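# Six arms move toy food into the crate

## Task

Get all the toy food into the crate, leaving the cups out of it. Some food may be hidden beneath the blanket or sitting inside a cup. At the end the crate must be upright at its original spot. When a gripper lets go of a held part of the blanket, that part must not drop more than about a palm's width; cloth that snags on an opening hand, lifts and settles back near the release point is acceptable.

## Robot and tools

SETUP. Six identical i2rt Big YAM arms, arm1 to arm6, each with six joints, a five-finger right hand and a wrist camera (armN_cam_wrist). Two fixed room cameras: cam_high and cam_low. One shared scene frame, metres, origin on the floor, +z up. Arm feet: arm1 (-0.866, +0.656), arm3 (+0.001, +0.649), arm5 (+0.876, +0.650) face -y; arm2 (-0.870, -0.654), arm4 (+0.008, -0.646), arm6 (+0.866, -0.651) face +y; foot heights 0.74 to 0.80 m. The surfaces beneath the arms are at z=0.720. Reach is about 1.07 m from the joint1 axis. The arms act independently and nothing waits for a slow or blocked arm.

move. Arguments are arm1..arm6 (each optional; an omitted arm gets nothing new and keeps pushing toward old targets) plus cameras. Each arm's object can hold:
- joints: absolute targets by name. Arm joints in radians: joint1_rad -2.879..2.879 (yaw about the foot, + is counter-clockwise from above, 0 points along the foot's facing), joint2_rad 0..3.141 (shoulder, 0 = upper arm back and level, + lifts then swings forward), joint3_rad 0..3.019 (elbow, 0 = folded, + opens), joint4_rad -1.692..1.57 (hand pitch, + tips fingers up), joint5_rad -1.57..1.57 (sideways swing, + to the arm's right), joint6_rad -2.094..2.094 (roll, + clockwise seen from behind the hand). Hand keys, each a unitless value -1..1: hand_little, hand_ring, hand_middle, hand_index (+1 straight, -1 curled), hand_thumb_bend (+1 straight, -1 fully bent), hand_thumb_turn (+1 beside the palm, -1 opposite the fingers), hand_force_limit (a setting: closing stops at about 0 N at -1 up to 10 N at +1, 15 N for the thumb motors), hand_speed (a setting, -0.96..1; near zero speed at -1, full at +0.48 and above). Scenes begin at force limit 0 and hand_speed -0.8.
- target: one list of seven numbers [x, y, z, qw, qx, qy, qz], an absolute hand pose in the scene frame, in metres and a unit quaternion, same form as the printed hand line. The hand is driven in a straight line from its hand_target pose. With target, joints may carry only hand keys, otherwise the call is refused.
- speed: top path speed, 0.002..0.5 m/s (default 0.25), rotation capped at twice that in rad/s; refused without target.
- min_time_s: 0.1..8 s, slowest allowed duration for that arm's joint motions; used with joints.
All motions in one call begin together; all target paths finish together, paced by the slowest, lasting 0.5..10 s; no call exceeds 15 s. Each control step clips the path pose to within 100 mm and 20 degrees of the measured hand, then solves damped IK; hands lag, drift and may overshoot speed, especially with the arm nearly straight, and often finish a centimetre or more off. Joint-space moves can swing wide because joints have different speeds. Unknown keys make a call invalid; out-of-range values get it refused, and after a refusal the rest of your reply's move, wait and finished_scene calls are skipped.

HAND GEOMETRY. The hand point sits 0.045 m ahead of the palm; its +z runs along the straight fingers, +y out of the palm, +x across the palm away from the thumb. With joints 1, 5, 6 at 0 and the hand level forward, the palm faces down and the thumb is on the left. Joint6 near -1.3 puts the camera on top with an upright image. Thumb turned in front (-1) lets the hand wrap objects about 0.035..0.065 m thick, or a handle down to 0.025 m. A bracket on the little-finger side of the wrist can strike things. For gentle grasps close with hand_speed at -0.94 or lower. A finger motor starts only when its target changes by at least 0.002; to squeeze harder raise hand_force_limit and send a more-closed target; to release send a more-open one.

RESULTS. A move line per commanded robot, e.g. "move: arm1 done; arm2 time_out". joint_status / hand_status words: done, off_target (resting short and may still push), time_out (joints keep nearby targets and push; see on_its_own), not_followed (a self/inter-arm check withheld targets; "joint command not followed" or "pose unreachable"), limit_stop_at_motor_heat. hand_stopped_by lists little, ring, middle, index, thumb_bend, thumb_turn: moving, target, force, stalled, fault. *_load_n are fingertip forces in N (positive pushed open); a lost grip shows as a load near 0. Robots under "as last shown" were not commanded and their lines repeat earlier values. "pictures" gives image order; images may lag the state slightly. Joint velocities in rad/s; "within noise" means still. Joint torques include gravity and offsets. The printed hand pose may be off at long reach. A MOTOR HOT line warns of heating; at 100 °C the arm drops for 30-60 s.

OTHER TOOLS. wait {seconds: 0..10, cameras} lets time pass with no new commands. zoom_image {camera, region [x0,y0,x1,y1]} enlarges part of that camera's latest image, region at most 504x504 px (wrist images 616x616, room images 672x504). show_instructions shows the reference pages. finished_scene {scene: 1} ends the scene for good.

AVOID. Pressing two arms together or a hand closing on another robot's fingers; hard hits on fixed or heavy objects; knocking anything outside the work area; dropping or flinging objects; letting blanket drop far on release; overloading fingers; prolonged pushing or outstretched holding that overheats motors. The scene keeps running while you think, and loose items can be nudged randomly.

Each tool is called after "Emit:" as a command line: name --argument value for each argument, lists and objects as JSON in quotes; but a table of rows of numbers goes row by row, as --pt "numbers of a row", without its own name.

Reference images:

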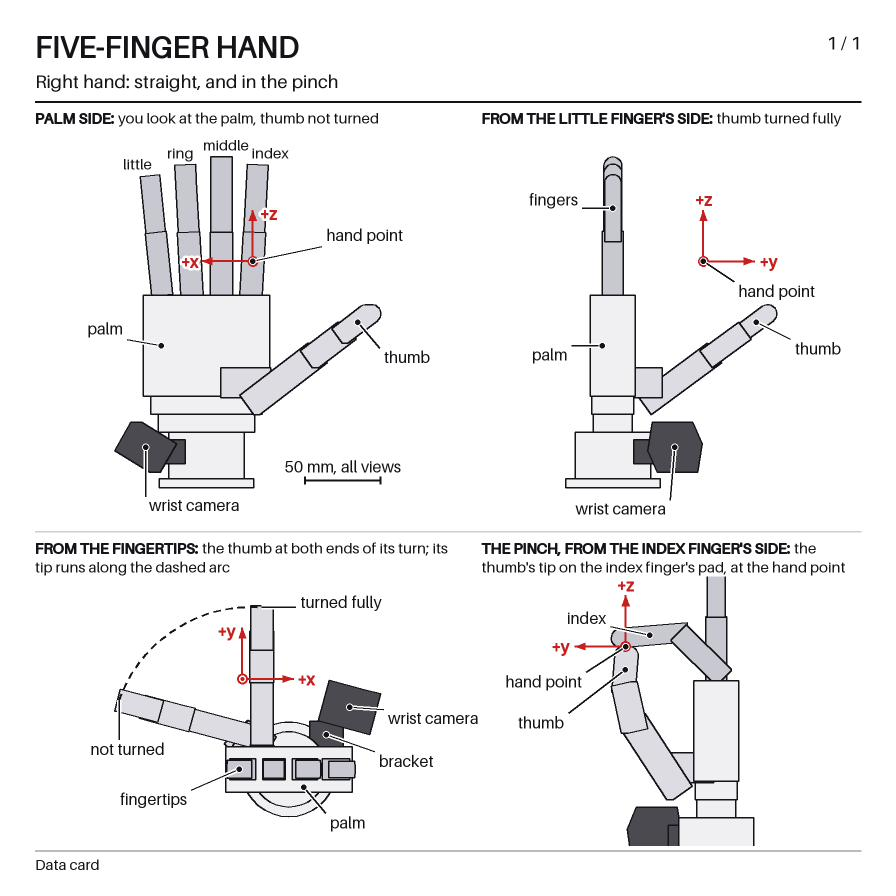

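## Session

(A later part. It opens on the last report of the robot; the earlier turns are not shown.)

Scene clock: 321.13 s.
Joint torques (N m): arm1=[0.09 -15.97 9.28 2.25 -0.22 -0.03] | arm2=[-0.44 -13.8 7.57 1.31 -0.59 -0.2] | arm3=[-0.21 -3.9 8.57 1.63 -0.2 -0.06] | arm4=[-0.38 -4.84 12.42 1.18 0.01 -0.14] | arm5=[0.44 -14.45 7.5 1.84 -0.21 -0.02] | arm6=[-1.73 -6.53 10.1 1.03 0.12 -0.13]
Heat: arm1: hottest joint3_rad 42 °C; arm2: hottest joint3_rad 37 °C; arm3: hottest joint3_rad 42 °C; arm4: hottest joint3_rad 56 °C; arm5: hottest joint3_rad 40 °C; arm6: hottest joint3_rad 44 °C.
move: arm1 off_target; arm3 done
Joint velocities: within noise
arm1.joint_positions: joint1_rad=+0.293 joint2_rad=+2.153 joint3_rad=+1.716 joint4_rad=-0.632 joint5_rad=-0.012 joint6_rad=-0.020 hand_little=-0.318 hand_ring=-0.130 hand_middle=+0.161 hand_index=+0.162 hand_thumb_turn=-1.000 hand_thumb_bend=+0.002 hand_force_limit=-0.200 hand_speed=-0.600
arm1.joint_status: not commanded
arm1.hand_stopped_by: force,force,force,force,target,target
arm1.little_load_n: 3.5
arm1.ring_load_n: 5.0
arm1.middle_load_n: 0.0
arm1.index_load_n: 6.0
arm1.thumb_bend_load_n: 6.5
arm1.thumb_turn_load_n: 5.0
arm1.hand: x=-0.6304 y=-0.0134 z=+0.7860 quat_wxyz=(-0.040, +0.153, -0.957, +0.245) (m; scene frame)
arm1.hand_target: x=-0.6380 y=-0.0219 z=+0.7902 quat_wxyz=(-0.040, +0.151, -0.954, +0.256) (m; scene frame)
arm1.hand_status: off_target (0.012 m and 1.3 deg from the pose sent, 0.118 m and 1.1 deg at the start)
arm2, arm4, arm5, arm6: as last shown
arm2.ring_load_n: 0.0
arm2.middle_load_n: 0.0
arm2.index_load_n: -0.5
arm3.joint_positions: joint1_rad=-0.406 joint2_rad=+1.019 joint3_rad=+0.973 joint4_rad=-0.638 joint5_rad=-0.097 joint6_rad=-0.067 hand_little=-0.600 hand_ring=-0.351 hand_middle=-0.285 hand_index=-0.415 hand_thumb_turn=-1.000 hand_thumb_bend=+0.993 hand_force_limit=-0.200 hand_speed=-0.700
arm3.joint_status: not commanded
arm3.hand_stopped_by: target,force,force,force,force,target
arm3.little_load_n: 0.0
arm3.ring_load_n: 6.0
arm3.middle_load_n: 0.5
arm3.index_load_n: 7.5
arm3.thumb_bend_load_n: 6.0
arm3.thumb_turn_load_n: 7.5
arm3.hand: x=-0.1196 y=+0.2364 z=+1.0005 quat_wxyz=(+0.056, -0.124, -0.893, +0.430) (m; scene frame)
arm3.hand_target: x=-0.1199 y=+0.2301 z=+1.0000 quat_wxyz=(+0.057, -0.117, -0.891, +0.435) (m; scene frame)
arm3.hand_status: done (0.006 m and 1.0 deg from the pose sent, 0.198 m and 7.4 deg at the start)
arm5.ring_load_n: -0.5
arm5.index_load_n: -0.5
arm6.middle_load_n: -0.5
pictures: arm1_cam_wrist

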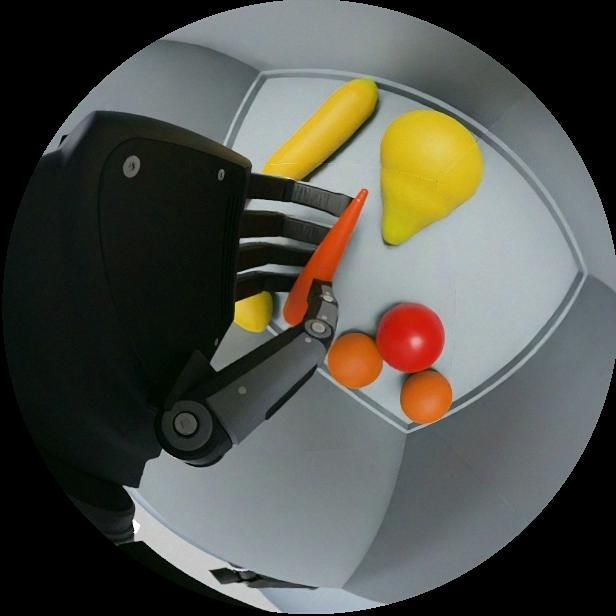

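Emit:
move --arm3 '{"target":[-0.285,0.165,0.93,-0.0572,0.1173,0.8911,-0.4347],"speed":0.25}' --arm1 '{"target":[-0.64,-0.022,0.772,0.0405,-0.1511,0.9540,-0.2556],"speed":0.08}' --cameras '["arm3_cam_wrist"]'

Emit:
move --arm1 '{"joints":{"hand_little":1,"hand_ring":1,"hand_middle":1,"hand_index":1,"hand_thumb_bend":0.6,"hand_speed":-0.5}}' --cameras '["arm1_cam_wrist"]'

Scene clock: 322.70 s.
Joint torques (N m): arm1=[-0.03 -15.44 8.87 2.26 -0.22 -0.04] | arm2=[-0.79 -13.68 7.54 1.26 -0.58 -0.19] | arm3=[-0.97 -9.93 11.41 1.18 -0.34 -0.07] | arm4=[-0.32 -4.78 12.44 1.17 0.01 -0.14] | arm5=[0.5 -14.45 7.5 1.84 -0.21 -0.02] | arm6=[-1.73 -6.59 10.07 1.03 0.11 -0.14]
Heat: arm1: hottest joint3_rad 42 °C; arm2: hottest joint3_rad 37 °C; arm3: hottest joint3_rad 43 °C; arm4: hottest joint3_rad 56 °C; arm5: hottest joint3_rad 40 °C; arm6: hottest joint3_rad 44 °C.
move: arm1 off_target; arm3 off_target
Joint velocities: within noise
arm1.joint_positions: joint1_rad=+0.292 joint2_rad=+2.165 joint3_rad=+1.703 joint4_rad=-0.595 joint5_rad=-0.013 joint6_rad=-0.022 hand_little=-0.318 hand_ring=-0.130 hand_middle=+0.161 hand_index=+0.162 hand_thumb_turn=-1.000 hand_thumb_bend=+0.002 hand_force_limit=-0.200 hand_speed=-0.600
arm1.joint_status: not commanded
arm1.hand_stopped_by: force,force,force,force,target,target
arm1.little_load_n: 3.5
arm1.ring_load_n: 5.0
arm1.middle_load_n: 0.0
arm1.index_load_n: 5.5
arm1.thumb_bend_load_n: 7.0
arm1.thumb_turn_load_n: 5.0
arm1.hand: x=-0.6301 y=-0.0155 z=+0.7751 quat_wxyz=(-0.041, +0.154, -0.955, +0.250) (m; scene frame)
arm1.hand_target: x=-0.6400 y=-0.0218 z=+0.7722 quat_wxyz=(-0.040, +0.151, -0.954, +0.256) (m; scene frame)
arm1.hand_status: off_target (0.012 m and 0.7 deg from the pose sent, 0.019 m and 1.3 deg at the start)
arm2, arm4, arm5, arm6: as last shown
arm2.index_load_n: 0.0
arm3.joint_positions: joint1_rad=-0.682 joint2_rad=+1.443 joint3_rad=+1.100 joint4_rad=-0.424 joint5_rad=-0.314 joint6_rad=-0.249 hand_little=-0.600 hand_ring=-0.351 hand_middle=-0.285 hand_index=-0.415 hand_thumb_turn=-1.000 hand_thumb_bend=+0.993 hand_force_limit=-0.200 hand_speed=-0.700
arm3.joint_status: not commanded
arm3.hand_stopped_by: target,force,force,force,force,target
arm3.little_load_n: 0.5
arm3.ring_load_n: 6.0
arm3.middle_load_n: 0.5
arm3.index_load_n: 7.5
arm3.thumb_bend_load_n: 6.0
arm3.thumb_turn_load_n: 7.5
arm3.hand: x=-0.2729 y=+0.1813 z=+0.9080 quat_wxyz=(+0.044, -0.128, -0.901, +0.412) (m; scene frame)
arm3.hand_target: x=-0.2843 y=+0.1662 z=+0.9303 quat_wxyz=(+0.057, -0.117, -0.891, +0.435) (m; scene frame)
arm3.hand_status: off_target (0.030 m and 3.4 deg from the pose sent, 0.193 m and 1.0 deg at the start)
arm4.ring_load_n: 0.5
arm5.ring_load_n: 0.0
arm5.index_load_n: 0.0
pictures: arm3_cam_wrist

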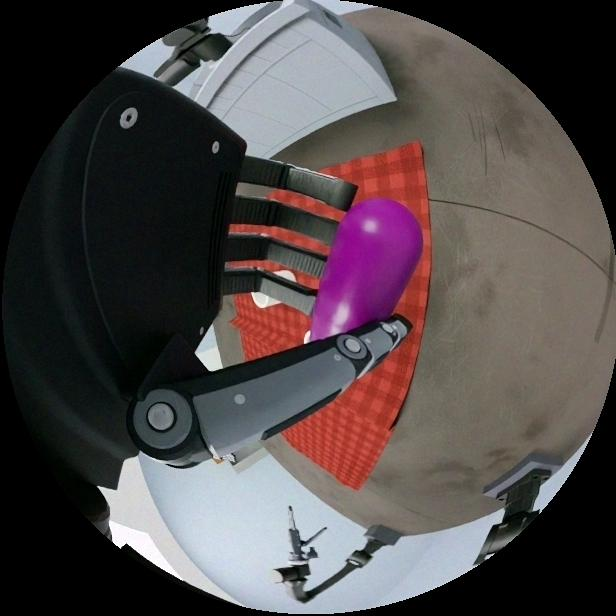

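Scene clock: 324.13 s.
Joint torques (N m): arm1=[0.03 -15.44 8.95 2.07 -0.16 -0.02] | arm2=[-0.91 -13.74 7.56 1.31 -0.58 -0.21] | arm3=[-0.91 -10.4 11.4 1.25 -0.25 -0.07] | arm4=[-0.32 -4.78 12.45 1.18 0.01 -0.14] | arm5=[0.56 -14.51 7.5 1.84 -0.21 -0.02] | arm6=[-1.73 -6.53 10.1 1.02 0.12 -0.13]
Heat: arm1: hottest joint3_rad 42 °C; arm2: hottest joint3_rad 37 °C; arm3: hottest joint3_rad 43 °C; arm4: hottest joint3_rad 56 °C; arm5: hottest joint3_rad 40 °C; arm6: hottest joint3_rad 44 °C.
move: arm1 done
Joint velocities: within noise
arm1.joint_positions: joint1_rad=+0.291 joint2_rad=+2.165 joint3_rad=+1.703 joint4_rad=-0.589 joint5_rad=-0.015 joint6_rad=-0.023 hand_little=+1.000 hand_ring=+1.000 hand_middle=+1.000 hand_index=+1.000 hand_thumb_turn=-1.000 hand_thumb_bend=+0.600 hand_force_limit=-0.200 hand_speed=-0.500
arm1.joint_status: all done
arm1.hand_stopped_by: target,target,target,target,target,target
arm1.little_load_n: 0.0
arm1.ring_load_n: 0.0
arm1.middle_load_n: 0.0
arm1.index_load_n: 0.0
arm1.thumb_bend_load_n: 0.0
arm1.thumb_turn_load_n: 0.0
arm1.hand: x=-0.6302 y=-0.0170 z=+0.7757 quat_wxyz=(-0.042, +0.153, -0.954, +0.253) (m; scene frame)
arm1.hand_target: x=-0.6401 y=-0.0219 z=+0.7721 quat_wxyz=(-0.040, +0.151, -0.954, +0.256) (m; scene frame)
arm1.hand_status: not commanded
arm2, arm3, arm4, arm5: as last shown
arm3.joint_positions: joint1_rad=-0.682 joint2_rad=+1.443 joint3_rad=+1.100 joint4_rad=-0.424 joint5_rad=-0.314 joint6_rad=-0.250 hand_little=-0.600 hand_ring=-0.351 hand_middle=-0.285 hand_index=-0.415 hand_thumb_turn=-1.000 hand_thumb_bend=+0.993 hand_force_limit=-0.200 hand_speed=-0.700
arm3.little_load_n: 0.0
arm3.ring_load_n: 6.5
arm3.thumb_turn_load_n: 8.0
arm4.little_load_n: 0.5
arm4.ring_load_n: 0.0
arm5.ring_load_n: -0.5
arm6.joint_positions: joint1_rad=+0.654 joint2_rad=+1.221 joint3_rad=+0.920 joint4_rad=-0.410 joint5_rad=+0.360 joint6_rad=+0.306 hand_little=+1.000 hand_ring=+1.000 hand_middle=+1.000 hand_index=+1.000 hand_thumb_turn=-1.000 hand_thumb_bend=+1.000 hand_force_limit=-0.200 hand_speed=-0.500
arm6.joint_status: not commanded
arm6.hand_stopped_by: target,target,target,target,target,target
arm6.little_load_n: 0.0
arm6.ring_load_n: 0.0
arm6.middle_load_n: 0.0
arm6.index_load_n: -0.5
arm6.thumb_bend_load_n: 0.0
arm6.thumb_turn_load_n: 0.0
arm6.hand: x=+0.5759 y=-0.2495 z=+0.9728 quat_wxyz=(-0.441, +0.892, +0.090, -0.051) (m; scene frame)
arm6.hand_target: x=+0.5799 y=-0.2500 z=+0.9700 quat_wxyz=(-0.436, +0.894, +0.094, -0.046) (m; scene frame)
arm6.hand_status: not commanded
pictures: arm1_cam_wrist

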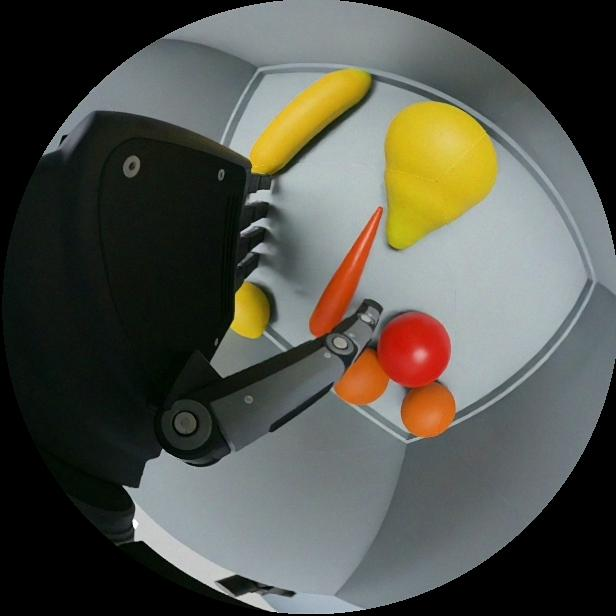

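Emit:
move --arm3 '{"target":[-0.295,0.142,0.775,-0.0572,0.1173,0.8911,-0.4347],"speed":0.13}' --arm1 '{"target":[-0.63,-0.01,0.93,0.0405,-0.1511,0.9540,-0.2556],"speed":0.18}' --cameras '["arm3_cam_wrist"]'

Emit:
move --arm3 '{"target":[-0.295,0.135,0.757,-0.0572,0.1173,0.8911,-0.4347],"speed":0.06}' --arm1 '{"target":[-0.63,-0.01,1.14,0.0405,-0.1511,0.9540,-0.2556],"speed":0.25}' --cameras '["arm3_cam_wrist","cam_high"]'

Scene clock: 326.27 s.
Joint torques (N m): arm1=[1.67 -15.91 14.3 1.05 0.04 0.13] | arm2=[-0.62 -13.68 7.58 1.31 -0.58 -0.2] | arm3=[0.03 -12.69 6.48 1.51 -0.14 0.04] | arm4=[-0.44 -4.84 12.44 1.17 0.01 -0.14] | arm5=[0.44 -14.51 7.5 1.84 -0.21 -0.01] | arm6=[-1.67 -6.59 10.11 1.02 0.12 -0.13]
Heat: arm1: hottest joint3_rad 42 °C; arm2: hottest joint3_rad 37 °C; arm3: hottest joint3_rad 42 °C; arm4: hottest joint3_rad 56 °C; arm5: hottest joint3_rad 40 °C; arm6: hottest joint3_rad 44 °C.
move: arm1 off_target; arm3 done
Joint velocities: within noise
arm1.joint_positions: joint1_rad=+0.291 joint2_rad=+2.020 joint3_rad=+1.818 joint4_rad=-0.894 joint5_rad=-0.011 joint6_rad=-0.023 hand_little=+1.000 hand_ring=+1.000 hand_middle=+1.000 hand_index=+1.000 hand_thumb_turn=-1.000 hand_thumb_bend=+0.600 hand_force_limit=-0.200 hand_speed=-0.500
arm1.joint_status: not commanded
arm1.hand_stopped_by: target,target,target,target,target,target
arm1.little_load_n: 0.0
arm1.ring_load_n: -0.5
arm1.middle_load_n: 0.0
arm1.index_load_n: 0.0
arm1.thumb_bend_load_n: 0.0
arm1.thumb_turn_load_n: 0.0
arm1.hand: x=-0.6374 y=+0.0040 z=+0.9014 quat_wxyz=(-0.038, +0.154, -0.960, +0.231) (m; scene frame)
arm1.hand_target: x=-0.6305 y=-0.0088 z=+0.9302 quat_wxyz=(-0.041, +0.151, -0.954, +0.256) (m; scene frame)
arm1.hand_status: off_target (0.033 m and 2.9 deg from the pose sent, 0.154 m and 0.5 deg at the start)
arm2, arm6: as last shown
arm2.middle_load_n: -0.5
arm3.joint_positions: joint1_rad=-0.676 joint2_rad=+1.707 joint3_rad=+1.003 joint4_rad=-0.013 joint5_rad=-0.307 joint6_rad=-0.250 hand_little=-0.600 hand_ring=-0.351 hand_middle=-0.285 hand_index=-0.415 hand_thumb_turn=-1.000 hand_thumb_bend=+0.993 hand_force_limit=-0.200 hand_speed=-0.700
arm3.joint_status: not commanded
arm3.hand_stopped_by: target,force,force,force,force,target
arm3.little_load_n: 0.0
arm3.ring_load_n: 6.0
arm3.middle_load_n: 0.5
arm3.index_load_n: 7.5
arm3.thumb_bend_load_n: 6.0
arm3.thumb_turn_load_n: 8.0
arm3.hand: x=-0.2978 y=+0.1463 z=+0.7781 quat_wxyz=(+0.057, -0.121, -0.892, +0.431) (m; scene frame)
arm3.hand_target: x=-0.2949 y=+0.1421 z=+0.7750 quat_wxyz=(+0.057, -0.117, -0.891, +0.434) (m; scene frame)
arm3.hand_status: done (0.006 m and 0.6 deg from the pose sent, 0.141 m and 3.4 deg at the start)
arm4.joint_positions: joint1_rad=+0.193 joint2_rad=+0.748 joint3_rad=+0.669 joint4_rad=-0.615 joint5_rad=+0.257 joint6_rad=+0.205 hand_little=-1.000 hand_ring=-1.000 hand_middle=+1.000 hand_index=+1.000 hand_thumb_turn=-1.000 hand_thumb_bend=+1.000 hand_force_limit=-0.250 hand_speed=-0.500
arm4.joint_status: not commanded
arm4.hand_stopped_by: target,target,target,target,target,target
arm4.little_load_n: 0.0
arm4.ring_load_n: 0.0
arm4.middle_load_n: 0.0
arm4.index_load_n: 0.0
arm4.thumb_bend_load_n: 0.0
arm4.thumb_turn_load_n: 0.0
arm4.hand: x=-0.0308 y=-0.3010 z=+0.9818 quat_wxyz=(-0.432, +0.897, -0.084, +0.037) (m; scene frame)
arm4.hand_target: x=-0.0301 y=-0.3000 z=+0.9900 quat_wxyz=(-0.437, +0.895, -0.078, +0.038) (m; scene frame)
arm4.hand_status: not commanded
arm5.joint_positions: joint1_rad=-1.036 joint2_rad=+1.631 joint3_rad=+1.229 joint4_rad=-0.518 joint5_rad=-0.685 joint6_rad=-0.695 hand_little=+1.000 hand_ring=+1.000 hand_middle=+1.000 hand_index=+1.000 hand_thumb_turn=-1.000 hand_thumb_bend=+1.000 hand_force_limit=-0.200 hand_speed=-0.500
arm5.joint_status: not commanded
arm5.hand_stopped_by: target,target,target,target,target,target
arm5.little_load_n: 0.0
arm5.ring_load_n: -0.5
arm5.middle_load_n: -0.5
arm5.index_load_n: 0.0
arm5.thumb_bend_load_n: 0.0
arm5.thumb_turn_load_n: 0.0
arm5.hand: x=+0.4565 y=+0.2735 z=+0.9323 quat_wxyz=(+0.025, -0.046, -0.898, +0.437) (m; scene frame)
arm5.hand_target: x=+0.4599 y=+0.2701 z=+0.9301 quat_wxyz=(+0.023, -0.047, -0.898, +0.438) (m; scene frame)
arm5.hand_status: not commanded
arm6.index_load_n: 0.0
pictures: arm3_cam_wrist

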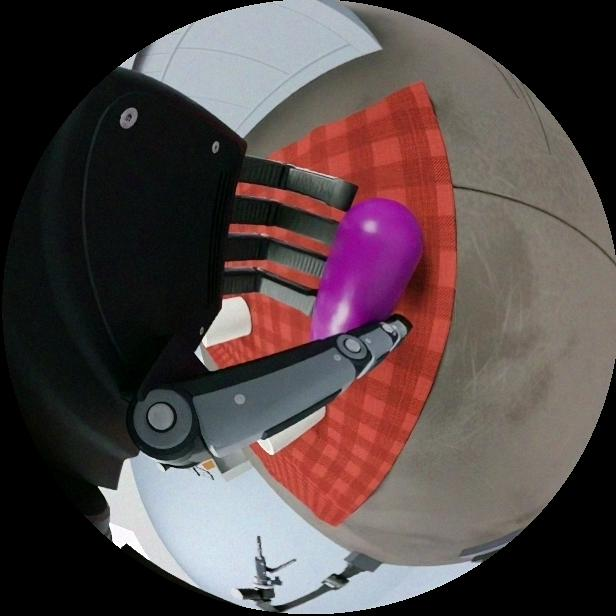

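Scene clock: 328.20 s.
Joint torques (N m): arm1=[1.61 -16.85 13.82 1.07 0.02 0.14] | arm2=[-0.73 -13.68 7.57 1.26 -0.58 -0.2] | arm3=[-0.32 -12.04 6.17 1.47 -0.09 0.05] | arm4=[-0.38 -4.78 12.45 1.16 0.01 -0.14] | arm5=[0.5 -14.45 7.49 1.84 -0.21 -0.02] | arm6=[-1.67 -6.53 10.11 1.05 0.12 -0.13]
Heat: arm1: hottest joint3_rad 42 °C; arm2: hottest joint3_rad 37 °C; arm3: hottest joint3_rad 42 °C; arm4: hottest joint3_rad 56 °C; arm5: hottest joint3_rad 40 °C; arm6: hottest joint3_rad 44 °C.
move: arm1 off_target; arm3 done
Joint velocities: within noise
arm1.joint_positions: joint1_rad=+0.291 joint2_rad=+2.196 joint3_rad=+2.683 joint4_rad=-1.584 joint5_rad=-0.011 joint6_rad=-0.023 hand_little=+1.000 hand_ring=+1.000 hand_middle=+1.000 hand_index=+1.000 hand_thumb_turn=-1.000 hand_thumb_bend=+0.600 hand_force_limit=-0.200 hand_speed=-0.500
arm1.joint_status: not commanded
arm1.hand_stopped_by: target,target,target,target,target,target
arm1.little_load_n: 0.0
arm1.ring_load_n: 0.0
arm1.middle_load_n: 0.0
arm1.index_load_n: 0.0
arm1.thumb_bend_load_n: 0.0
arm1.thumb_turn_load_n: 0.0
arm1.hand: x=-0.6336 y=-0.0100 z=+1.1131 quat_wxyz=(-0.037, +0.154, -0.960, +0.232) (m; scene frame)
arm1.hand_target: x=-0.6304 y=-0.0090 z=+1.1396 quat_wxyz=(-0.041, +0.151, -0.954, +0.257) (m; scene frame)
arm1.hand_status: off_target (0.027 m and 2.9 deg from the pose sent, 0.239 m and 2.9 deg at the start)
arm2, arm4, arm5, arm6: as last shown
arm2.middle_load_n: 0.0
arm3.joint_positions: joint1_rad=-0.668 joint2_rad=+1.741 joint3_rad=+1.003 joint4_rad=+0.032 joint5_rad=-0.301 joint6_rad=-0.249 hand_little=-0.600 hand_ring=-0.351 hand_middle=-0.285 hand_index=-0.415 hand_thumb_turn=-1.000 hand_thumb_bend=+0.993 hand_force_limit=-0.200 hand_speed=-0.700
arm3.joint_status: not commanded
arm3.hand_stopped_by: target,force,force,force,force,target
arm3.little_load_n: 0.0
arm3.ring_load_n: 6.0
arm3.middle_load_n: 0.5
arm3.index_load_n: 7.5
arm3.thumb_bend_load_n: 6.0
arm3.thumb_turn_load_n: 7.5
arm3.hand: x=-0.2985 y=+0.1393 z=+0.7653 quat_wxyz=(+0.060, -0.118, -0.891, +0.434) (m; scene frame)
arm3.hand_target: x=-0.2949 y=+0.1352 z=+0.7572 quat_wxyz=(+0.057, -0.117, -0.891, +0.435) (m; scene frame)
arm3.hand_status: done (0.010 m and 0.3 deg from the pose sent, 0.024 m and 0.6 deg at the start)
arm4.index_load_n: -0.5
arm5.middle_load_n: 0.0
arm5.thumb_turn_load_n: 0.5
pictures: arm3_cam_wrist, cam_high

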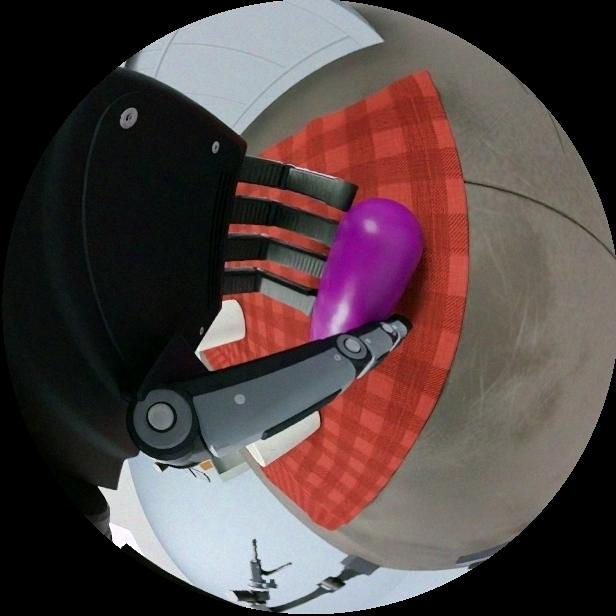

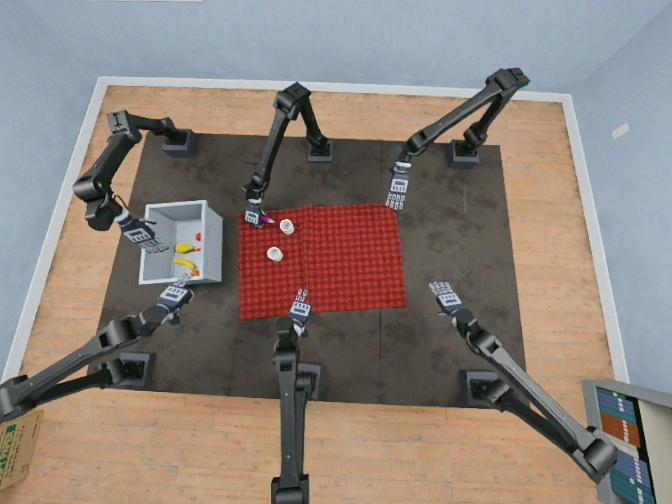

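Emit:
move --arm3 '{"joints":{"hand_little":1,"hand_ring":1,"hand_middle":1,"hand_index":1,"hand_thumb_bend":1,"hand_speed":-0.5}}' --arm1 '{"target":[-0.55,0.16,1.13,-0.0176,-0.04,0.9,-0.43],"speed":0.25}' --cameras '["arm3_cam_wrist"]'

Emit:
move --arm3 '{"target":[-0.263,0.235,0.85,-0.0572,0.1173,0.8911,-0.4347],"speed":0.2}' --cameras '["arm3_cam_wrist"]'

Scene clock: 330.10 s.
Joint torques (N m): arm1=[1.26 -10.17 10.15 2.66 0.3 0.16] | arm2=[-0.85 -13.92 7.6 1.26 -0.59 -0.2] | arm3=[-1.14 -11.75 6.09 1.5 -0.17 0.02] | arm4=[-0.38 -4.78 12.42 1.17 0.01 -0.14] | arm5=[0.5 -14.45 7.5 1.83 -0.21 -0.02] | arm6=[-1.79 -6.53 10.1 1.01 0.11 -0.13]
Heat: arm1: hottest joint3_rad 42 °C; arm2: hottest joint3_rad 37 °C; arm3: hottest joint3_rad 42 °C; arm4: hottest joint3_rad 56 °C; arm5: hottest joint3_rad 40 °C; arm6: hottest joint3_rad 44 °C.
move: arm1 off_target; arm3 done
Joint velocities: within noise
arm1.joint_positions: joint1_rad=+0.648 joint2_rad=+1.476 joint3_rad=+1.559 joint4_rad=-0.904 joint5_rad=+0.484 joint6_rad=+0.345 hand_little=+1.000 hand_ring=+1.000 hand_middle=+1.000 hand_index=+1.000 hand_thumb_turn=-1.000 hand_thumb_bend=+0.600 hand_force_limit=-0.200 hand_speed=-0.500
arm1.joint_status: not commanded
arm1.hand_stopped_by: target,target,target,target,target,target
arm1.little_load_n: 0.0
arm1.ring_load_n: 0.0
arm1.middle_load_n: 0.0
arm1.index_load_n: 0.0
arm1.thumb_bend_load_n: 0.0
arm1.thumb_turn_load_n: 0.0
arm1.hand: x=-0.5511 y=+0.1617 z=+1.1199 quat_wxyz=(+0.026, +0.050, -0.907, +0.418) (m; scene frame)
arm1.hand_target: x=-0.5501 y=+0.1600 z=+1.1300 quat_wxyz=(+0.018, +0.040, -0.902, +0.431) (m; scene frame)
arm1.hand_status: off_target (0.010 m and 2.1 deg from the pose sent, 0.190 m and 27.9 deg at the start)
arm2.joint_positions: joint1_rad=-0.983 joint2_rad=+1.424 joint3_rad=+1.522 joint4_rad=-0.972 joint5_rad=-0.602 joint6_rad=-0.555 hand_little=-1.000 hand_ring=-1.000 hand_middle=+1.000 hand_index=+1.000 hand_thumb_turn=-1.000 hand_thumb_bend=+1.000 hand_force_limit=-0.250 hand_speed=-0.500
arm2.joint_status: not commanded
arm2.hand_stopped_by: target,target,target,target,target,target
arm2.little_load_n: 0.0
arm2.ring_load_n: 0.0
arm2.middle_load_n: 0.0
arm2.index_load_n: 0.0
arm2.thumb_bend_load_n: 0.0
arm2.thumb_turn_load_n: 0.0
arm2.hand: x=-0.5007 y=-0.2820 z=+1.0923 quat_wxyz=(-0.428, +0.899, -0.092, +0.027) (m; scene frame)
arm2.hand_target: x=-0.5001 y=-0.2801 z=+1.1000 quat_wxyz=(-0.437, +0.895, -0.078, +0.038) (m; scene frame)
arm2.hand_status: not commanded
arm3.joint_positions: joint1_rad=-0.668 joint2_rad=+1.741 joint3_rad=+1.003 joint4_rad=+0.033 joint5_rad=-0.300 joint6_rad=-0.248 hand_little=+1.000 hand_ring=+1.000 hand_middle=+1.000 hand_index=+1.000 hand_thumb_turn=-1.000 hand_thumb_bend=+1.000 hand_force_limit=-0.200 hand_speed=-0.500
arm3.joint_status: all done
arm3.hand_stopped_by: target,target,target,target,target,target
arm3.little_load_n: 0.0
arm3.ring_load_n: 0.0
arm3.middle_load_n: 0.0
arm3.index_load_n: -1.0
arm3.thumb_bend_load_n: 0.0
arm3.thumb_turn_load_n: 0.0
arm3.hand: x=-0.2987 y=+0.1391 z=+0.7654 quat_wxyz=(+0.060, -0.118, -0.891, +0.435) (m; scene frame)
arm3.hand_target: x=-0.2948 y=+0.1353 z=+0.7570 quat_wxyz=(+0.057, -0.117, -0.891, +0.435) (m; scene frame)
arm3.hand_status: not commanded
arm4, arm5, arm6: as last shown
arm4.index_load_n: 0.0
arm5.ring_load_n: 0.0
arm5.thumb_turn_load_n: 0.0
pictures: arm3_cam_wrist

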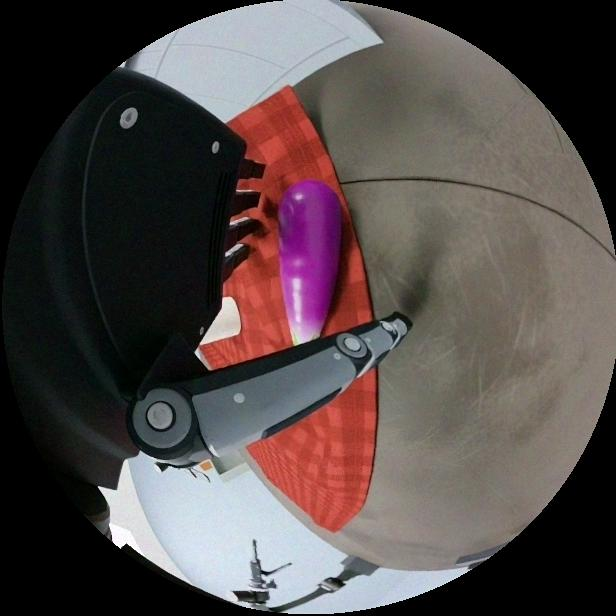

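Scene clock: 331.47 s.
Joint torques (N m): arm1=[1.26 -10.11 10.21 2.69 0.3 0.15] | arm2=[-0.85 -13.68 7.65 1.25 -0.58 -0.19] | arm3=[-1.67 -7.88 6.87 0.21 -0.37 -0.05] | arm4=[-0.32 -4.89 12.42 1.18 0.01 -0.14] | arm5=[0.5 -14.51 7.5 1.84 -0.21 -0.02] | arm6=[-1.79 -6.59 10.14 1.03 0.12 -0.13]
Heat: arm1: hottest joint3_rad 42 °C; arm2: hottest joint3_rad 37 °C; arm3: hottest joint3_rad 42 °C; arm4: hottest joint3_rad 56 °C; arm5: hottest joint3_rad 40 °C; arm6: hottest joint3_rad 44 °C.
move: arm3 off_target
Joint velocities: within noise
arm1, arm2, arm4, arm5, arm6: as last shown
arm1.joint_positions: joint1_rad=+0.648 joint2_rad=+1.476 joint3_rad=+1.559 joint4_rad=-0.904 joint5_rad=+0.484 joint6_rad=+0.346 hand_little=+1.000 hand_ring=+1.000 hand_middle=+1.000 hand_index=+1.000 hand_thumb_turn=-1.000 hand_thumb_bend=+0.600 hand_force_limit=-0.200 hand_speed=-0.500
arm3.joint_positions: joint1_rad=-0.741 joint2_rad=+1.357 joint3_rad=+0.844 joint4_rad=-0.179 joint5_rad=-0.363 joint6_rad=-0.294 hand_little=+1.000 hand_ring=+1.000 hand_middle=+1.000 hand_index=+1.000 hand_thumb_turn=-1.000 hand_thumb_bend=+1.000 hand_force_limit=-0.200 hand_speed=-0.500
arm3.joint_status: not commanded
arm3.hand_stopped_by: target,target,target,target,target,target
arm3.little_load_n: 0.0
arm3.ring_load_n: 0.0
arm3.middle_load_n: 0.0
arm3.index_load_n: 0.0
arm3.thumb_bend_load_n: 0.0
arm3.thumb_turn_load_n: 0.0
arm3.hand: x=-0.2651 y=+0.2287 z=+0.8612 quat_wxyz=(+0.063, -0.115, -0.885, +0.447) (m; scene frame)
arm3.hand_target: x=-0.2629 y=+0.2351 z=+0.8501 quat_wxyz=(+0.057, -0.117, -0.891, +0.435) (m; scene frame)
arm3.hand_status: off_target (0.013 m and 1.8 deg from the pose sent, 0.133 m and 0.4 deg at the start)
pictures: arm3_cam_wrist

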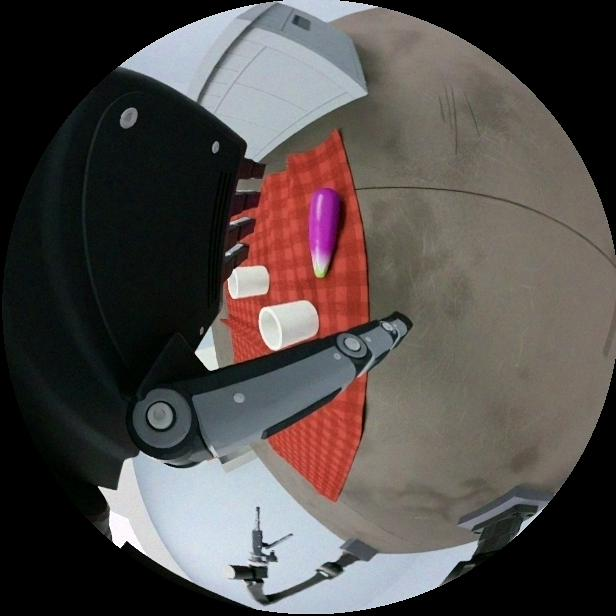

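Emit:
move --arm3 '{"target":[-0.06,0.30,0.93,0,0,0.8987,-0.4384],"speed":0.3}' --arm1 '{"target":[-0.40,0.19,1.0,-0.0306,0.0627,0.8965,-0.4373],"speed":0.25,"joints":{"hand_thumb_bend":1}}' --cameras '["arm3_cam_wrist"]'

Emit:
move --arm3 '{"target":[-0.04,0.34,0.86,0,0,0.8987,-0.4384],"speed":0.2}' --arm1 '{"target":[-0.29,0.175,0.83,-0.0306,0.0627,0.8965,-0.4373],"speed":0.2}' --cameras '["arm3_cam_wrist","arm1_cam_wrist"]'

Scene clock: 333.93 s.
Joint torques (N m): arm1=[1.55 -12.92 14.09 1.32 0.48 0.14] | arm2=[-0.56 -13.51 7.6 1.28 -0.58 -0.2] | arm3=[-2.08 -2.08 7.83 0.38 -0.1 0.11] | arm4=[-0.32 -4.78 12.44 1.17 0.01 -0.14] | arm5=[0.44 -14.45 7.5 1.84 -0.21 -0.01] | arm6=[-1.73 -6.59 10.14 1.03 0.12 -0.13]
Heat: arm1: hottest joint3_rad 42 °C; arm2: hottest joint3_rad 37 °C; arm3: hottest joint3_rad 42 °C; arm4: hottest joint3_rad 56 °C; arm5: hottest joint3_rad 40 °C; arm6: hottest joint3_rad 44 °C.
move: arm1 off_target; arm3 off_target
Joint velocities: within noise
arm1.joint_positions: joint1_rad=+0.913 joint2_rad=+1.751 joint3_rad=+1.517 joint4_rad=-0.834 joint5_rad=+0.754 joint6_rad=+0.818 hand_little=+1.000 hand_ring=+1.000 hand_middle=+1.000 hand_index=+1.000 hand_thumb_turn=-1.000 hand_thumb_bend=+1.000 hand_force_limit=-0.200 hand_speed=-0.500
arm1.joint_status: all done
arm1.hand_stopped_by: target,target,target,target,target,target
arm1.little_load_n: 0.0
arm1.ring_load_n: 0.0
arm1.middle_load_n: 0.0
arm1.index_load_n: 0.0
arm1.thumb_bend_load_n: 0.0
arm1.thumb_turn_load_n: 0.0
arm1.hand: x=-0.4143 y=+0.1985 z=+0.9681 quat_wxyz=(+0.054, -0.048, -0.904, +0.421) (m; scene frame)
arm1.hand_target: x=-0.4011 y=+0.1910 z=+1.0002 quat_wxyz=(+0.030, -0.063, -0.897, +0.437) (m; scene frame)
arm1.hand_status: off_target (0.036 m and 3.8 deg from the pose sent, 0.195 m and 13.1 deg at the start)
arm2, arm4, arm5, arm6: as last shown
arm3.joint_positions: joint1_rad=-0.392 joint2_rad=+0.826 joint3_rad=+0.697 joint4_rad=-0.543 joint5_rad=-0.298 joint6_rad=-0.246 hand_little=+1.000 hand_ring=+1.000 hand_middle=+1.000 hand_index=+1.000 hand_thumb_turn=-1.000 hand_thumb_bend=+1.000 hand_force_limit=-0.200 hand_speed=-0.500
arm3.joint_status: not commanded
arm3.hand_stopped_by: target,target,target,target,target,target
arm3.little_load_n: 0.0
arm3.ring_load_n: 0.0
arm3.middle_load_n: -0.5
arm3.index_load_n: 0.0
arm3.thumb_bend_load_n: 0.0
arm3.thumb_turn_load_n: 0.0
arm3.hand: x=-0.0615 y=+0.2956 z=+0.9396 quat_wxyz=(+0.006, +0.007, -0.892, +0.452) (m; scene frame)
arm3.hand_target: x=-0.0599 y=+0.3001 z=+0.9301 quat_wxyz=(+0.000, +0.000, -0.899, +0.438) (m; scene frame)
arm3.hand_status: off_target (0.011 m and 2.0 deg from the pose sent, 0.228 m and 15.2 deg at the start)
pictures: arm3_cam_wrist

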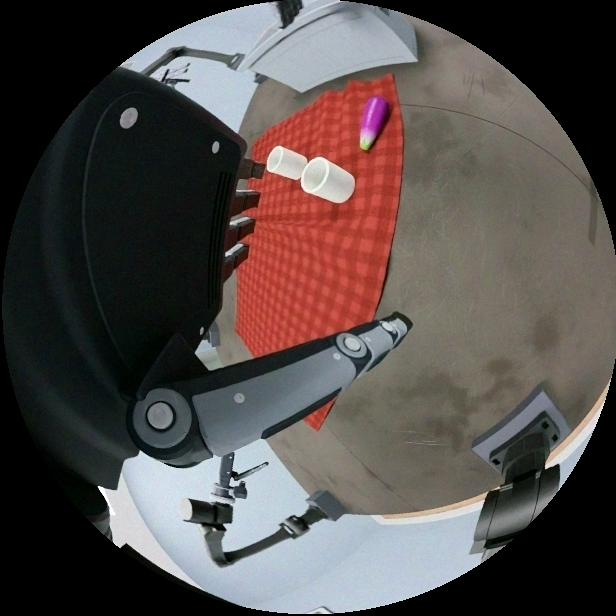

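Scene clock: 335.63 s.
Joint torques (N m): arm1=[2.14 -16.03 13.37 1.85 0.51 0.15] | arm2=[-0.85 -13.92 7.56 1.29 -0.58 -0.19] | arm3=[0.09 -1.32 7.47 1.43 -0.15 0.07] | arm4=[-0.38 -4.78 12.44 1.17 0 -0.14] | arm5=[0.5 -14.45 7.51 1.84 -0.21 -0.02] | arm6=[-1.73 -6.59 10.09 1.02 0.11 -0.13]
Heat: arm1: hottest joint3_rad 42 °C; arm2: hottest joint3_rad 37 °C; arm3: hottest joint3_rad 42 °C; arm4: hottest joint3_rad 57 °C; arm5: hottest joint3_rad 40 °C; arm6: hottest joint3_rad 44 °C.
move: arm1 off_target; arm3 done
Joint velocities: within noise
arm1.joint_positions: joint1_rad=+0.987 joint2_rad=+2.143 joint3_rad=+1.668 joint4_rad=-0.676 joint5_rad=+0.795 joint6_rad=+0.918 hand_little=+1.000 hand_ring=+1.000 hand_middle=+1.000 hand_index=+1.000 hand_thumb_turn=-1.000 hand_thumb_bend=+1.000 hand_force_limit=-0.200 hand_speed=-0.500
arm1.joint_status: not commanded
arm1.hand_stopped_by: target,target,target,target,target,target
arm1.little_load_n: 0.0
arm1.ring_load_n: 0.0
arm1.middle_load_n: 0.0
arm1.index_load_n: 0.0
arm1.thumb_bend_load_n: 0.0
arm1.thumb_turn_load_n: 0.0
arm1.hand: x=-0.3178 y=+0.1837 z=+0.8000 quat_wxyz=(+0.062, -0.049, -0.904, +0.419) (m; scene frame)
arm1.hand_target: x=-0.2917 y=+0.1764 z=+0.8309 quat_wxyz=(+0.030, -0.063, -0.897, +0.437) (m; scene frame)
arm1.hand_status: off_target (0.042 m and 4.6 deg from the pose sent, 0.187 m and 3.8 deg at the start)
arm2, arm4, arm5, arm6: as last shown
arm3.joint_positions: joint1_rad=-0.383 joint2_rad=+0.727 joint3_rad=+0.462 joint4_rad=-0.455 joint5_rad=-0.285 joint6_rad=-0.233 hand_little=+1.000 hand_ring=+1.000 hand_middle=+1.000 hand_index=+1.000 hand_thumb_turn=-1.000 hand_thumb_bend=+1.000 hand_force_limit=-0.200 hand_speed=-0.500
arm3.joint_status: not commanded
arm3.hand_stopped_by: target,target,target,target,target,target
arm3.little_load_n: 0.0
arm3.ring_load_n: 0.0
arm3.middle_load_n: 0.0
arm3.index_load_n: -0.5
arm3.thumb_bend_load_n: 0.0
arm3.thumb_turn_load_n: 0.0
arm3.hand: x=-0.0418 y=+0.3430 z=+0.8584 quat_wxyz=(-0.001, -0.002, -0.903, +0.430) (m; scene frame)
arm3.hand_target: x=-0.0400 y=+0.3401 z=+0.8601 quat_wxyz=(+0.000, +0.000, -0.899, +0.438) (m; scene frame)
arm3.hand_status: done (0.004 m and 1.1 deg from the pose sent, 0.094 m and 2.0 deg at the start)
arm6.middle_load_n: -0.5
pictures: arm1_cam_wrist, arm3_cam_wrist

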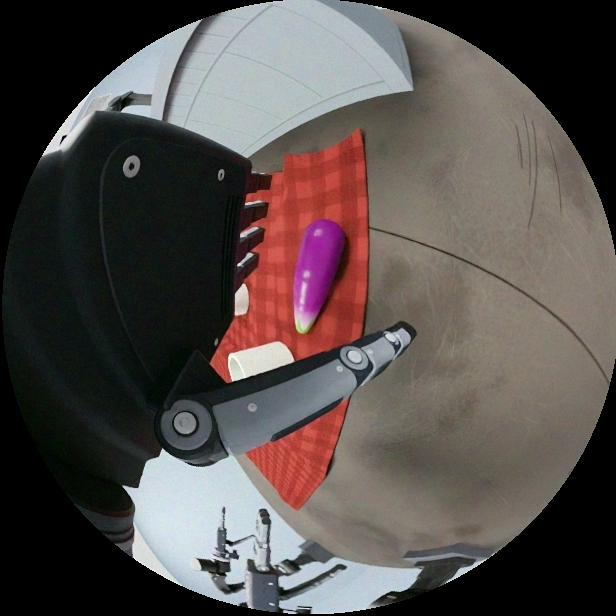

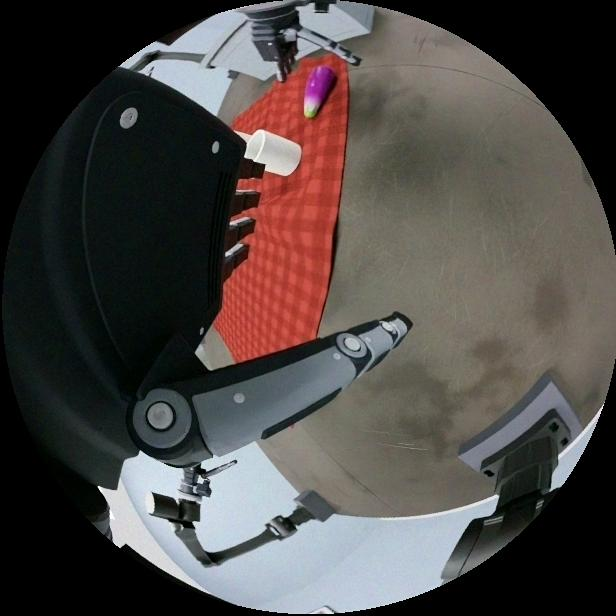

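Let me zoom on the ridge.

Emit:
zoom_image --camera "arm3_cam_wrist" --region '[210, 120, 370, 360]'

Scaled by 2.100 from the camera's 616x616 image, which has a finer 880x880 frame.

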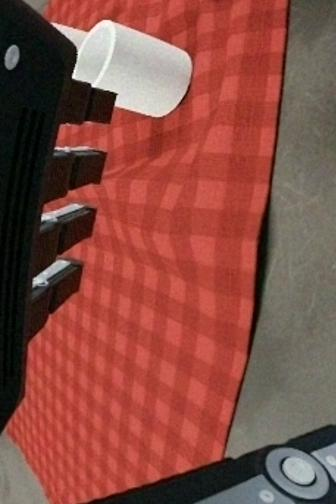

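Emit:
move --arm3 '{"target":[-0.09,0.34,0.80,0,0,0.7771,-0.6293],"speed":0.15}' --arm1 '{"target":[-0.297,0.125,0.79,-0.0306,0.0627,0.8965,-0.4373],"speed":0.1}' --cameras '["arm3_cam_wrist","arm1_cam_wrist"]'

Scene clock: 338.47 s.
Joint torques (N m): arm1=[0.15 -15.68 13.41 2.13 0.22 -0.04] | arm2=[-0.67 -13.92 7.62 1.31 -0.58 -0.19] | arm3=[-2.02 -0.85 4.63 1.78 -0.34 0.09] | arm4=[-0.38 -4.78 12.44 1.16 0.01 -0.14] | arm5=[0.5 -14.45 7.5 1.81 -0.21 -0.01] | arm6=[-1.67 -6.53 10.1 1.01 0.12 -0.13]
Heat: arm1: hottest joint3_rad 42 °C; arm2: hottest joint3_rad 37 °C; arm3: hottest joint3_rad 42 °C; arm4: hottest joint3_rad 57 °C; arm5: hottest joint3_rad 40 °C; arm6: hottest joint3_rad 44 °C.
move: arm1 off_target; arm3 done
Joint velocities: within noise
arm1.joint_positions: joint1_rad=+0.946 joint2_rad=+2.227 joint3_rad=+1.720 joint4_rad=-0.576 joint5_rad=+0.770 joint6_rad=+0.857 hand_little=+1.000 hand_ring=+1.000 hand_middle=+1.000 hand_index=+1.000 hand_thumb_turn=-1.000 hand_thumb_bend=+1.000 hand_force_limit=-0.200 hand_speed=-0.500
arm1.joint_status: not commanded
arm1.hand_stopped_by: target,target,target,target,target,target
arm1.little_load_n: 0.0
arm1.ring_load_n: 0.0
arm1.middle_load_n: 0.0
arm1.index_load_n: 0.0
arm1.thumb_bend_load_n: 0.0
arm1.thumb_turn_load_n: 0.0
arm1.hand: x=-0.3106 y=+0.1472 z=+0.7700 quat_wxyz=(+0.050, -0.050, -0.903, +0.424) (m; scene frame)
arm1.hand_target: x=-0.2985 y=+0.1259 z=+0.7909 quat_wxyz=(+0.031, -0.063, -0.896, +0.438) (m; scene frame)
arm1.hand_status: off_target (0.033 m and 3.1 deg from the pose sent, 0.063 m and 4.6 deg at the start)
arm2, arm4, arm5, arm6: as last shown
arm3.joint_positions: joint1_rad=-0.753 joint2_rad=+1.056 joint3_rad=+0.089 joint4_rad=+0.670 joint5_rad=-0.724 joint6_rad=-0.198 hand_little=+1.000 hand_ring=+1.000 hand_middle=+1.000 hand_index=+1.000 hand_thumb_turn=-1.000 hand_thumb_bend=+1.000 hand_force_limit=-0.200 hand_speed=-0.500
arm3.joint_status: not commanded
arm3.hand_stopped_by: target,target,target,target,target,target
arm3.little_load_n: 0.0
arm3.ring_load_n: 0.0
arm3.middle_load_n: 0.0
arm3.index_load_n: 0.0
arm3.thumb_bend_load_n: 0.0
arm3.thumb_turn_load_n: 0.0
arm3.hand: x=-0.0891 y=+0.3384 z=+0.8003 quat_wxyz=(-0.002, +0.004, -0.779, +0.627) (m; scene frame)
arm3.hand_target: x=-0.0899 y=+0.3400 z=+0.8001 quat_wxyz=(+0.000, +0.000, -0.777, +0.629) (m; scene frame)
arm3.hand_status: done (0.002 m and 0.6 deg from the pose sent, 0.076 m and 27.1 deg at the start)
arm5.ring_load_n: -0.5
arm6.middle_load_n: 0.0
pictures: arm1_cam_wrist, arm3_cam_wrist

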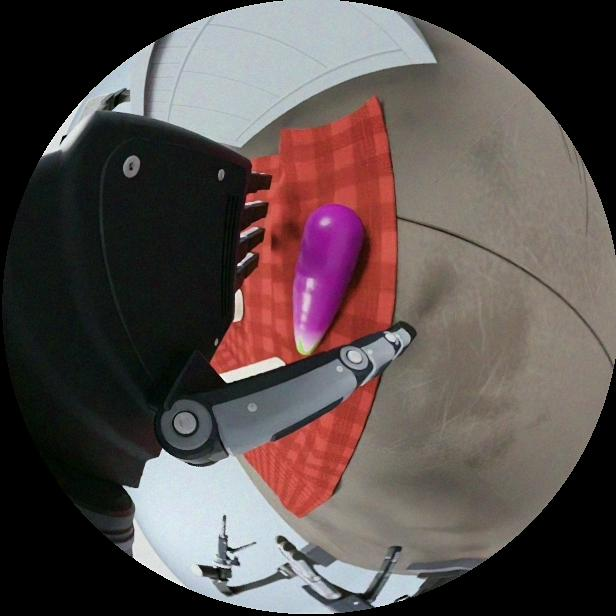

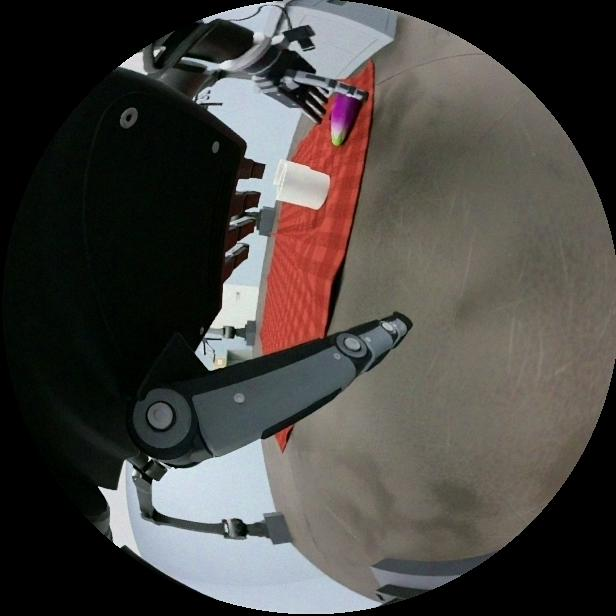

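Emit:
zoom_image --camera "arm3_cam_wrist" --region '[250, 160, 390, 370]'

Scaled by 2.400 from the camera's 616x616 image, which has a finer 880x880 frame.

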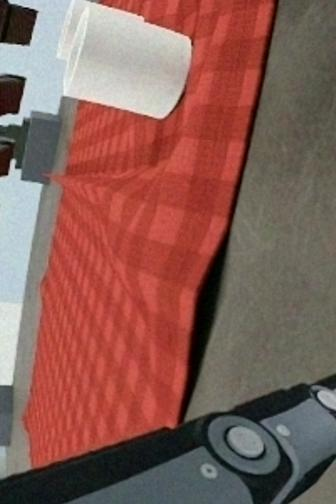

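Emit:
move --arm1 '{"target":[-0.292,0.108,0.776,-0.0415,0.0852,0.8947,-0.4364],"speed":0.08}' --cameras '["arm1_cam_wrist","cam_high"]'

Emit:
zoom_image --camera "cam_high" --region '[230, 190, 420, 330]'

Scene clock: 341.83 s.
Joint torques (N m): arm1=[0.15 -16.5 13.35 0.92 0.49 0.16] | arm2=[-0.5 -13.68 7.58 1.22 -0.56 -0.2] | arm3=[-1.9 -1.44 4.85 1.58 -0.39 0.06] | arm4=[-0.32 -4.84 12.42 1.17 0.01 -0.14] | arm5=[0.5 -14.45 7.5 1.84 -0.21 -0.01] | arm6=[-1.85 -6.59 10.11 1.02 0.12 -0.14]
Heat: arm1: hottest joint3_rad 42 °C; arm2: hottest joint3_rad 36 °C; arm3: hottest joint3_rad 42 °C; arm4: hottest joint3_rad 57 °C; arm5: hottest joint3_rad 40 °C; arm6: hottest joint3_rad 44 °C.
move: arm1 off_target
Joint velocities: within noise
arm1.joint_positions: joint1_rad=+0.937 joint2_rad=+2.299 joint3_rad=+1.814 joint4_rad=-0.607 joint5_rad=+0.783 joint6_rad=+0.885 hand_little=+1.000 hand_ring=+1.000 hand_middle=+1.000 hand_index=+1.000 hand_thumb_turn=-1.000 hand_thumb_bend=+1.000 hand_force_limit=-0.200 hand_speed=-0.500
arm1.joint_status: not commanded
arm1.hand_stopped_by: target,target,target,target,target,target
arm1.little_load_n: 0.0
arm1.ring_load_n: 0.0
arm1.middle_load_n: 0.0
arm1.index_load_n: 0.0
arm1.thumb_bend_load_n: 0.0
arm1.thumb_turn_load_n: 0.0
arm1.hand: x=-0.2992 y=+0.1282 z=+0.7570 quat_wxyz=(+0.053, -0.066, -0.900, +0.427) (m; scene frame)
arm1.hand_target: x=-0.2930 y=+0.1088 z=+0.7765 quat_wxyz=(+0.041, -0.085, -0.895, +0.437) (m; scene frame)
arm1.hand_status: off_target (0.029 m and 2.8 deg from the pose sent, 0.044 m and 4.5 deg at the start)
arm2, arm3, arm4, arm5: as last shown
arm2.ring_load_n: 0.5
arm3.hand: x=-0.0891 y=+0.3384 z=+0.8004 quat_wxyz=(-0.002, +0.004, -0.779, +0.627) (m; scene frame)
arm3.hand_target: x=-0.0900 y=+0.3399 z=+0.8002 quat_wxyz=(+0.000, +0.000, -0.777, +0.629) (m; scene frame)
arm5.ring_load_n: 0.0
arm6.joint_positions: joint1_rad=+0.654 joint2_rad=+1.221 joint3_rad=+0.920 joint4_rad=-0.410 joint5_rad=+0.360 joint6_rad=+0.306 hand_little=+1.000 hand_ring=+1.000 hand_middle=+1.000 hand_index=+1.000 hand_thumb_turn=-1.000 hand_thumb_bend=+1.000 hand_force_limit=-0.200 hand_speed=-0.500
arm6.joint_status: not commanded
arm6.hand_stopped_by: target,target,target,target,target,target
arm6.little_load_n: 0.0
arm6.ring_load_n: 0.0
arm6.middle_load_n: 0.0
arm6.index_load_n: 0.0
arm6.thumb_bend_load_n: 0.0
arm6.thumb_turn_load_n: 0.0
arm6.hand: x=+0.5759 y=-0.2495 z=+0.9728 quat_wxyz=(-0.441, +0.892, +0.090, -0.051) (m; scene frame)
arm6.hand_target: x=+0.5799 y=-0.2500 z=+0.9700 quat_wxyz=(-0.436, +0.894, +0.094, -0.046) (m; scene frame)
arm6.hand_status: not commanded
pictures: arm1_cam_wrist, cam_high

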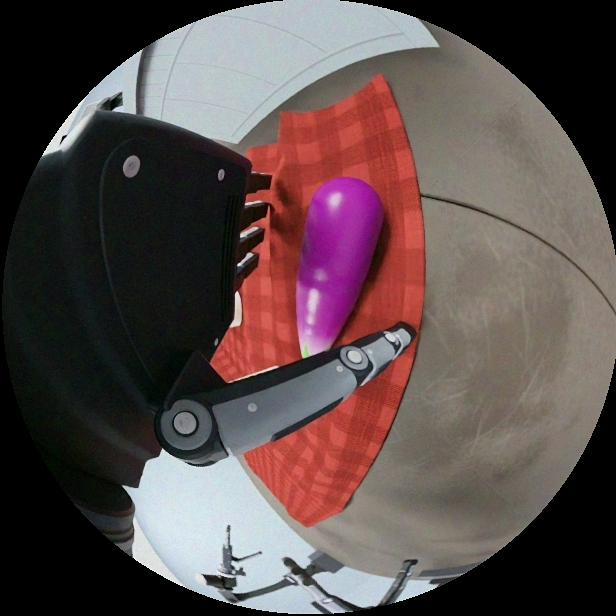

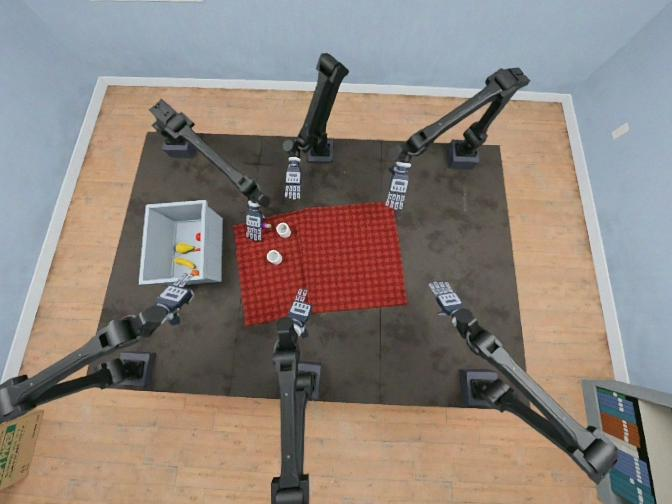

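Scaled by 2.653 from the camera's 672x504 image, which has a finer 960x720 frame.

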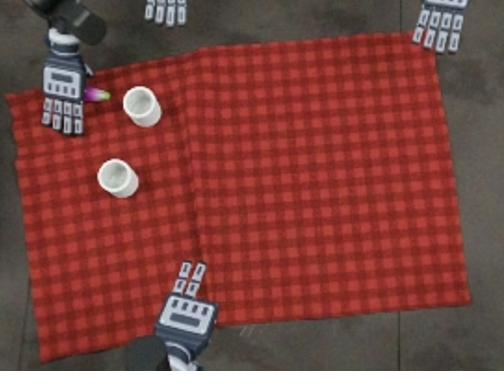

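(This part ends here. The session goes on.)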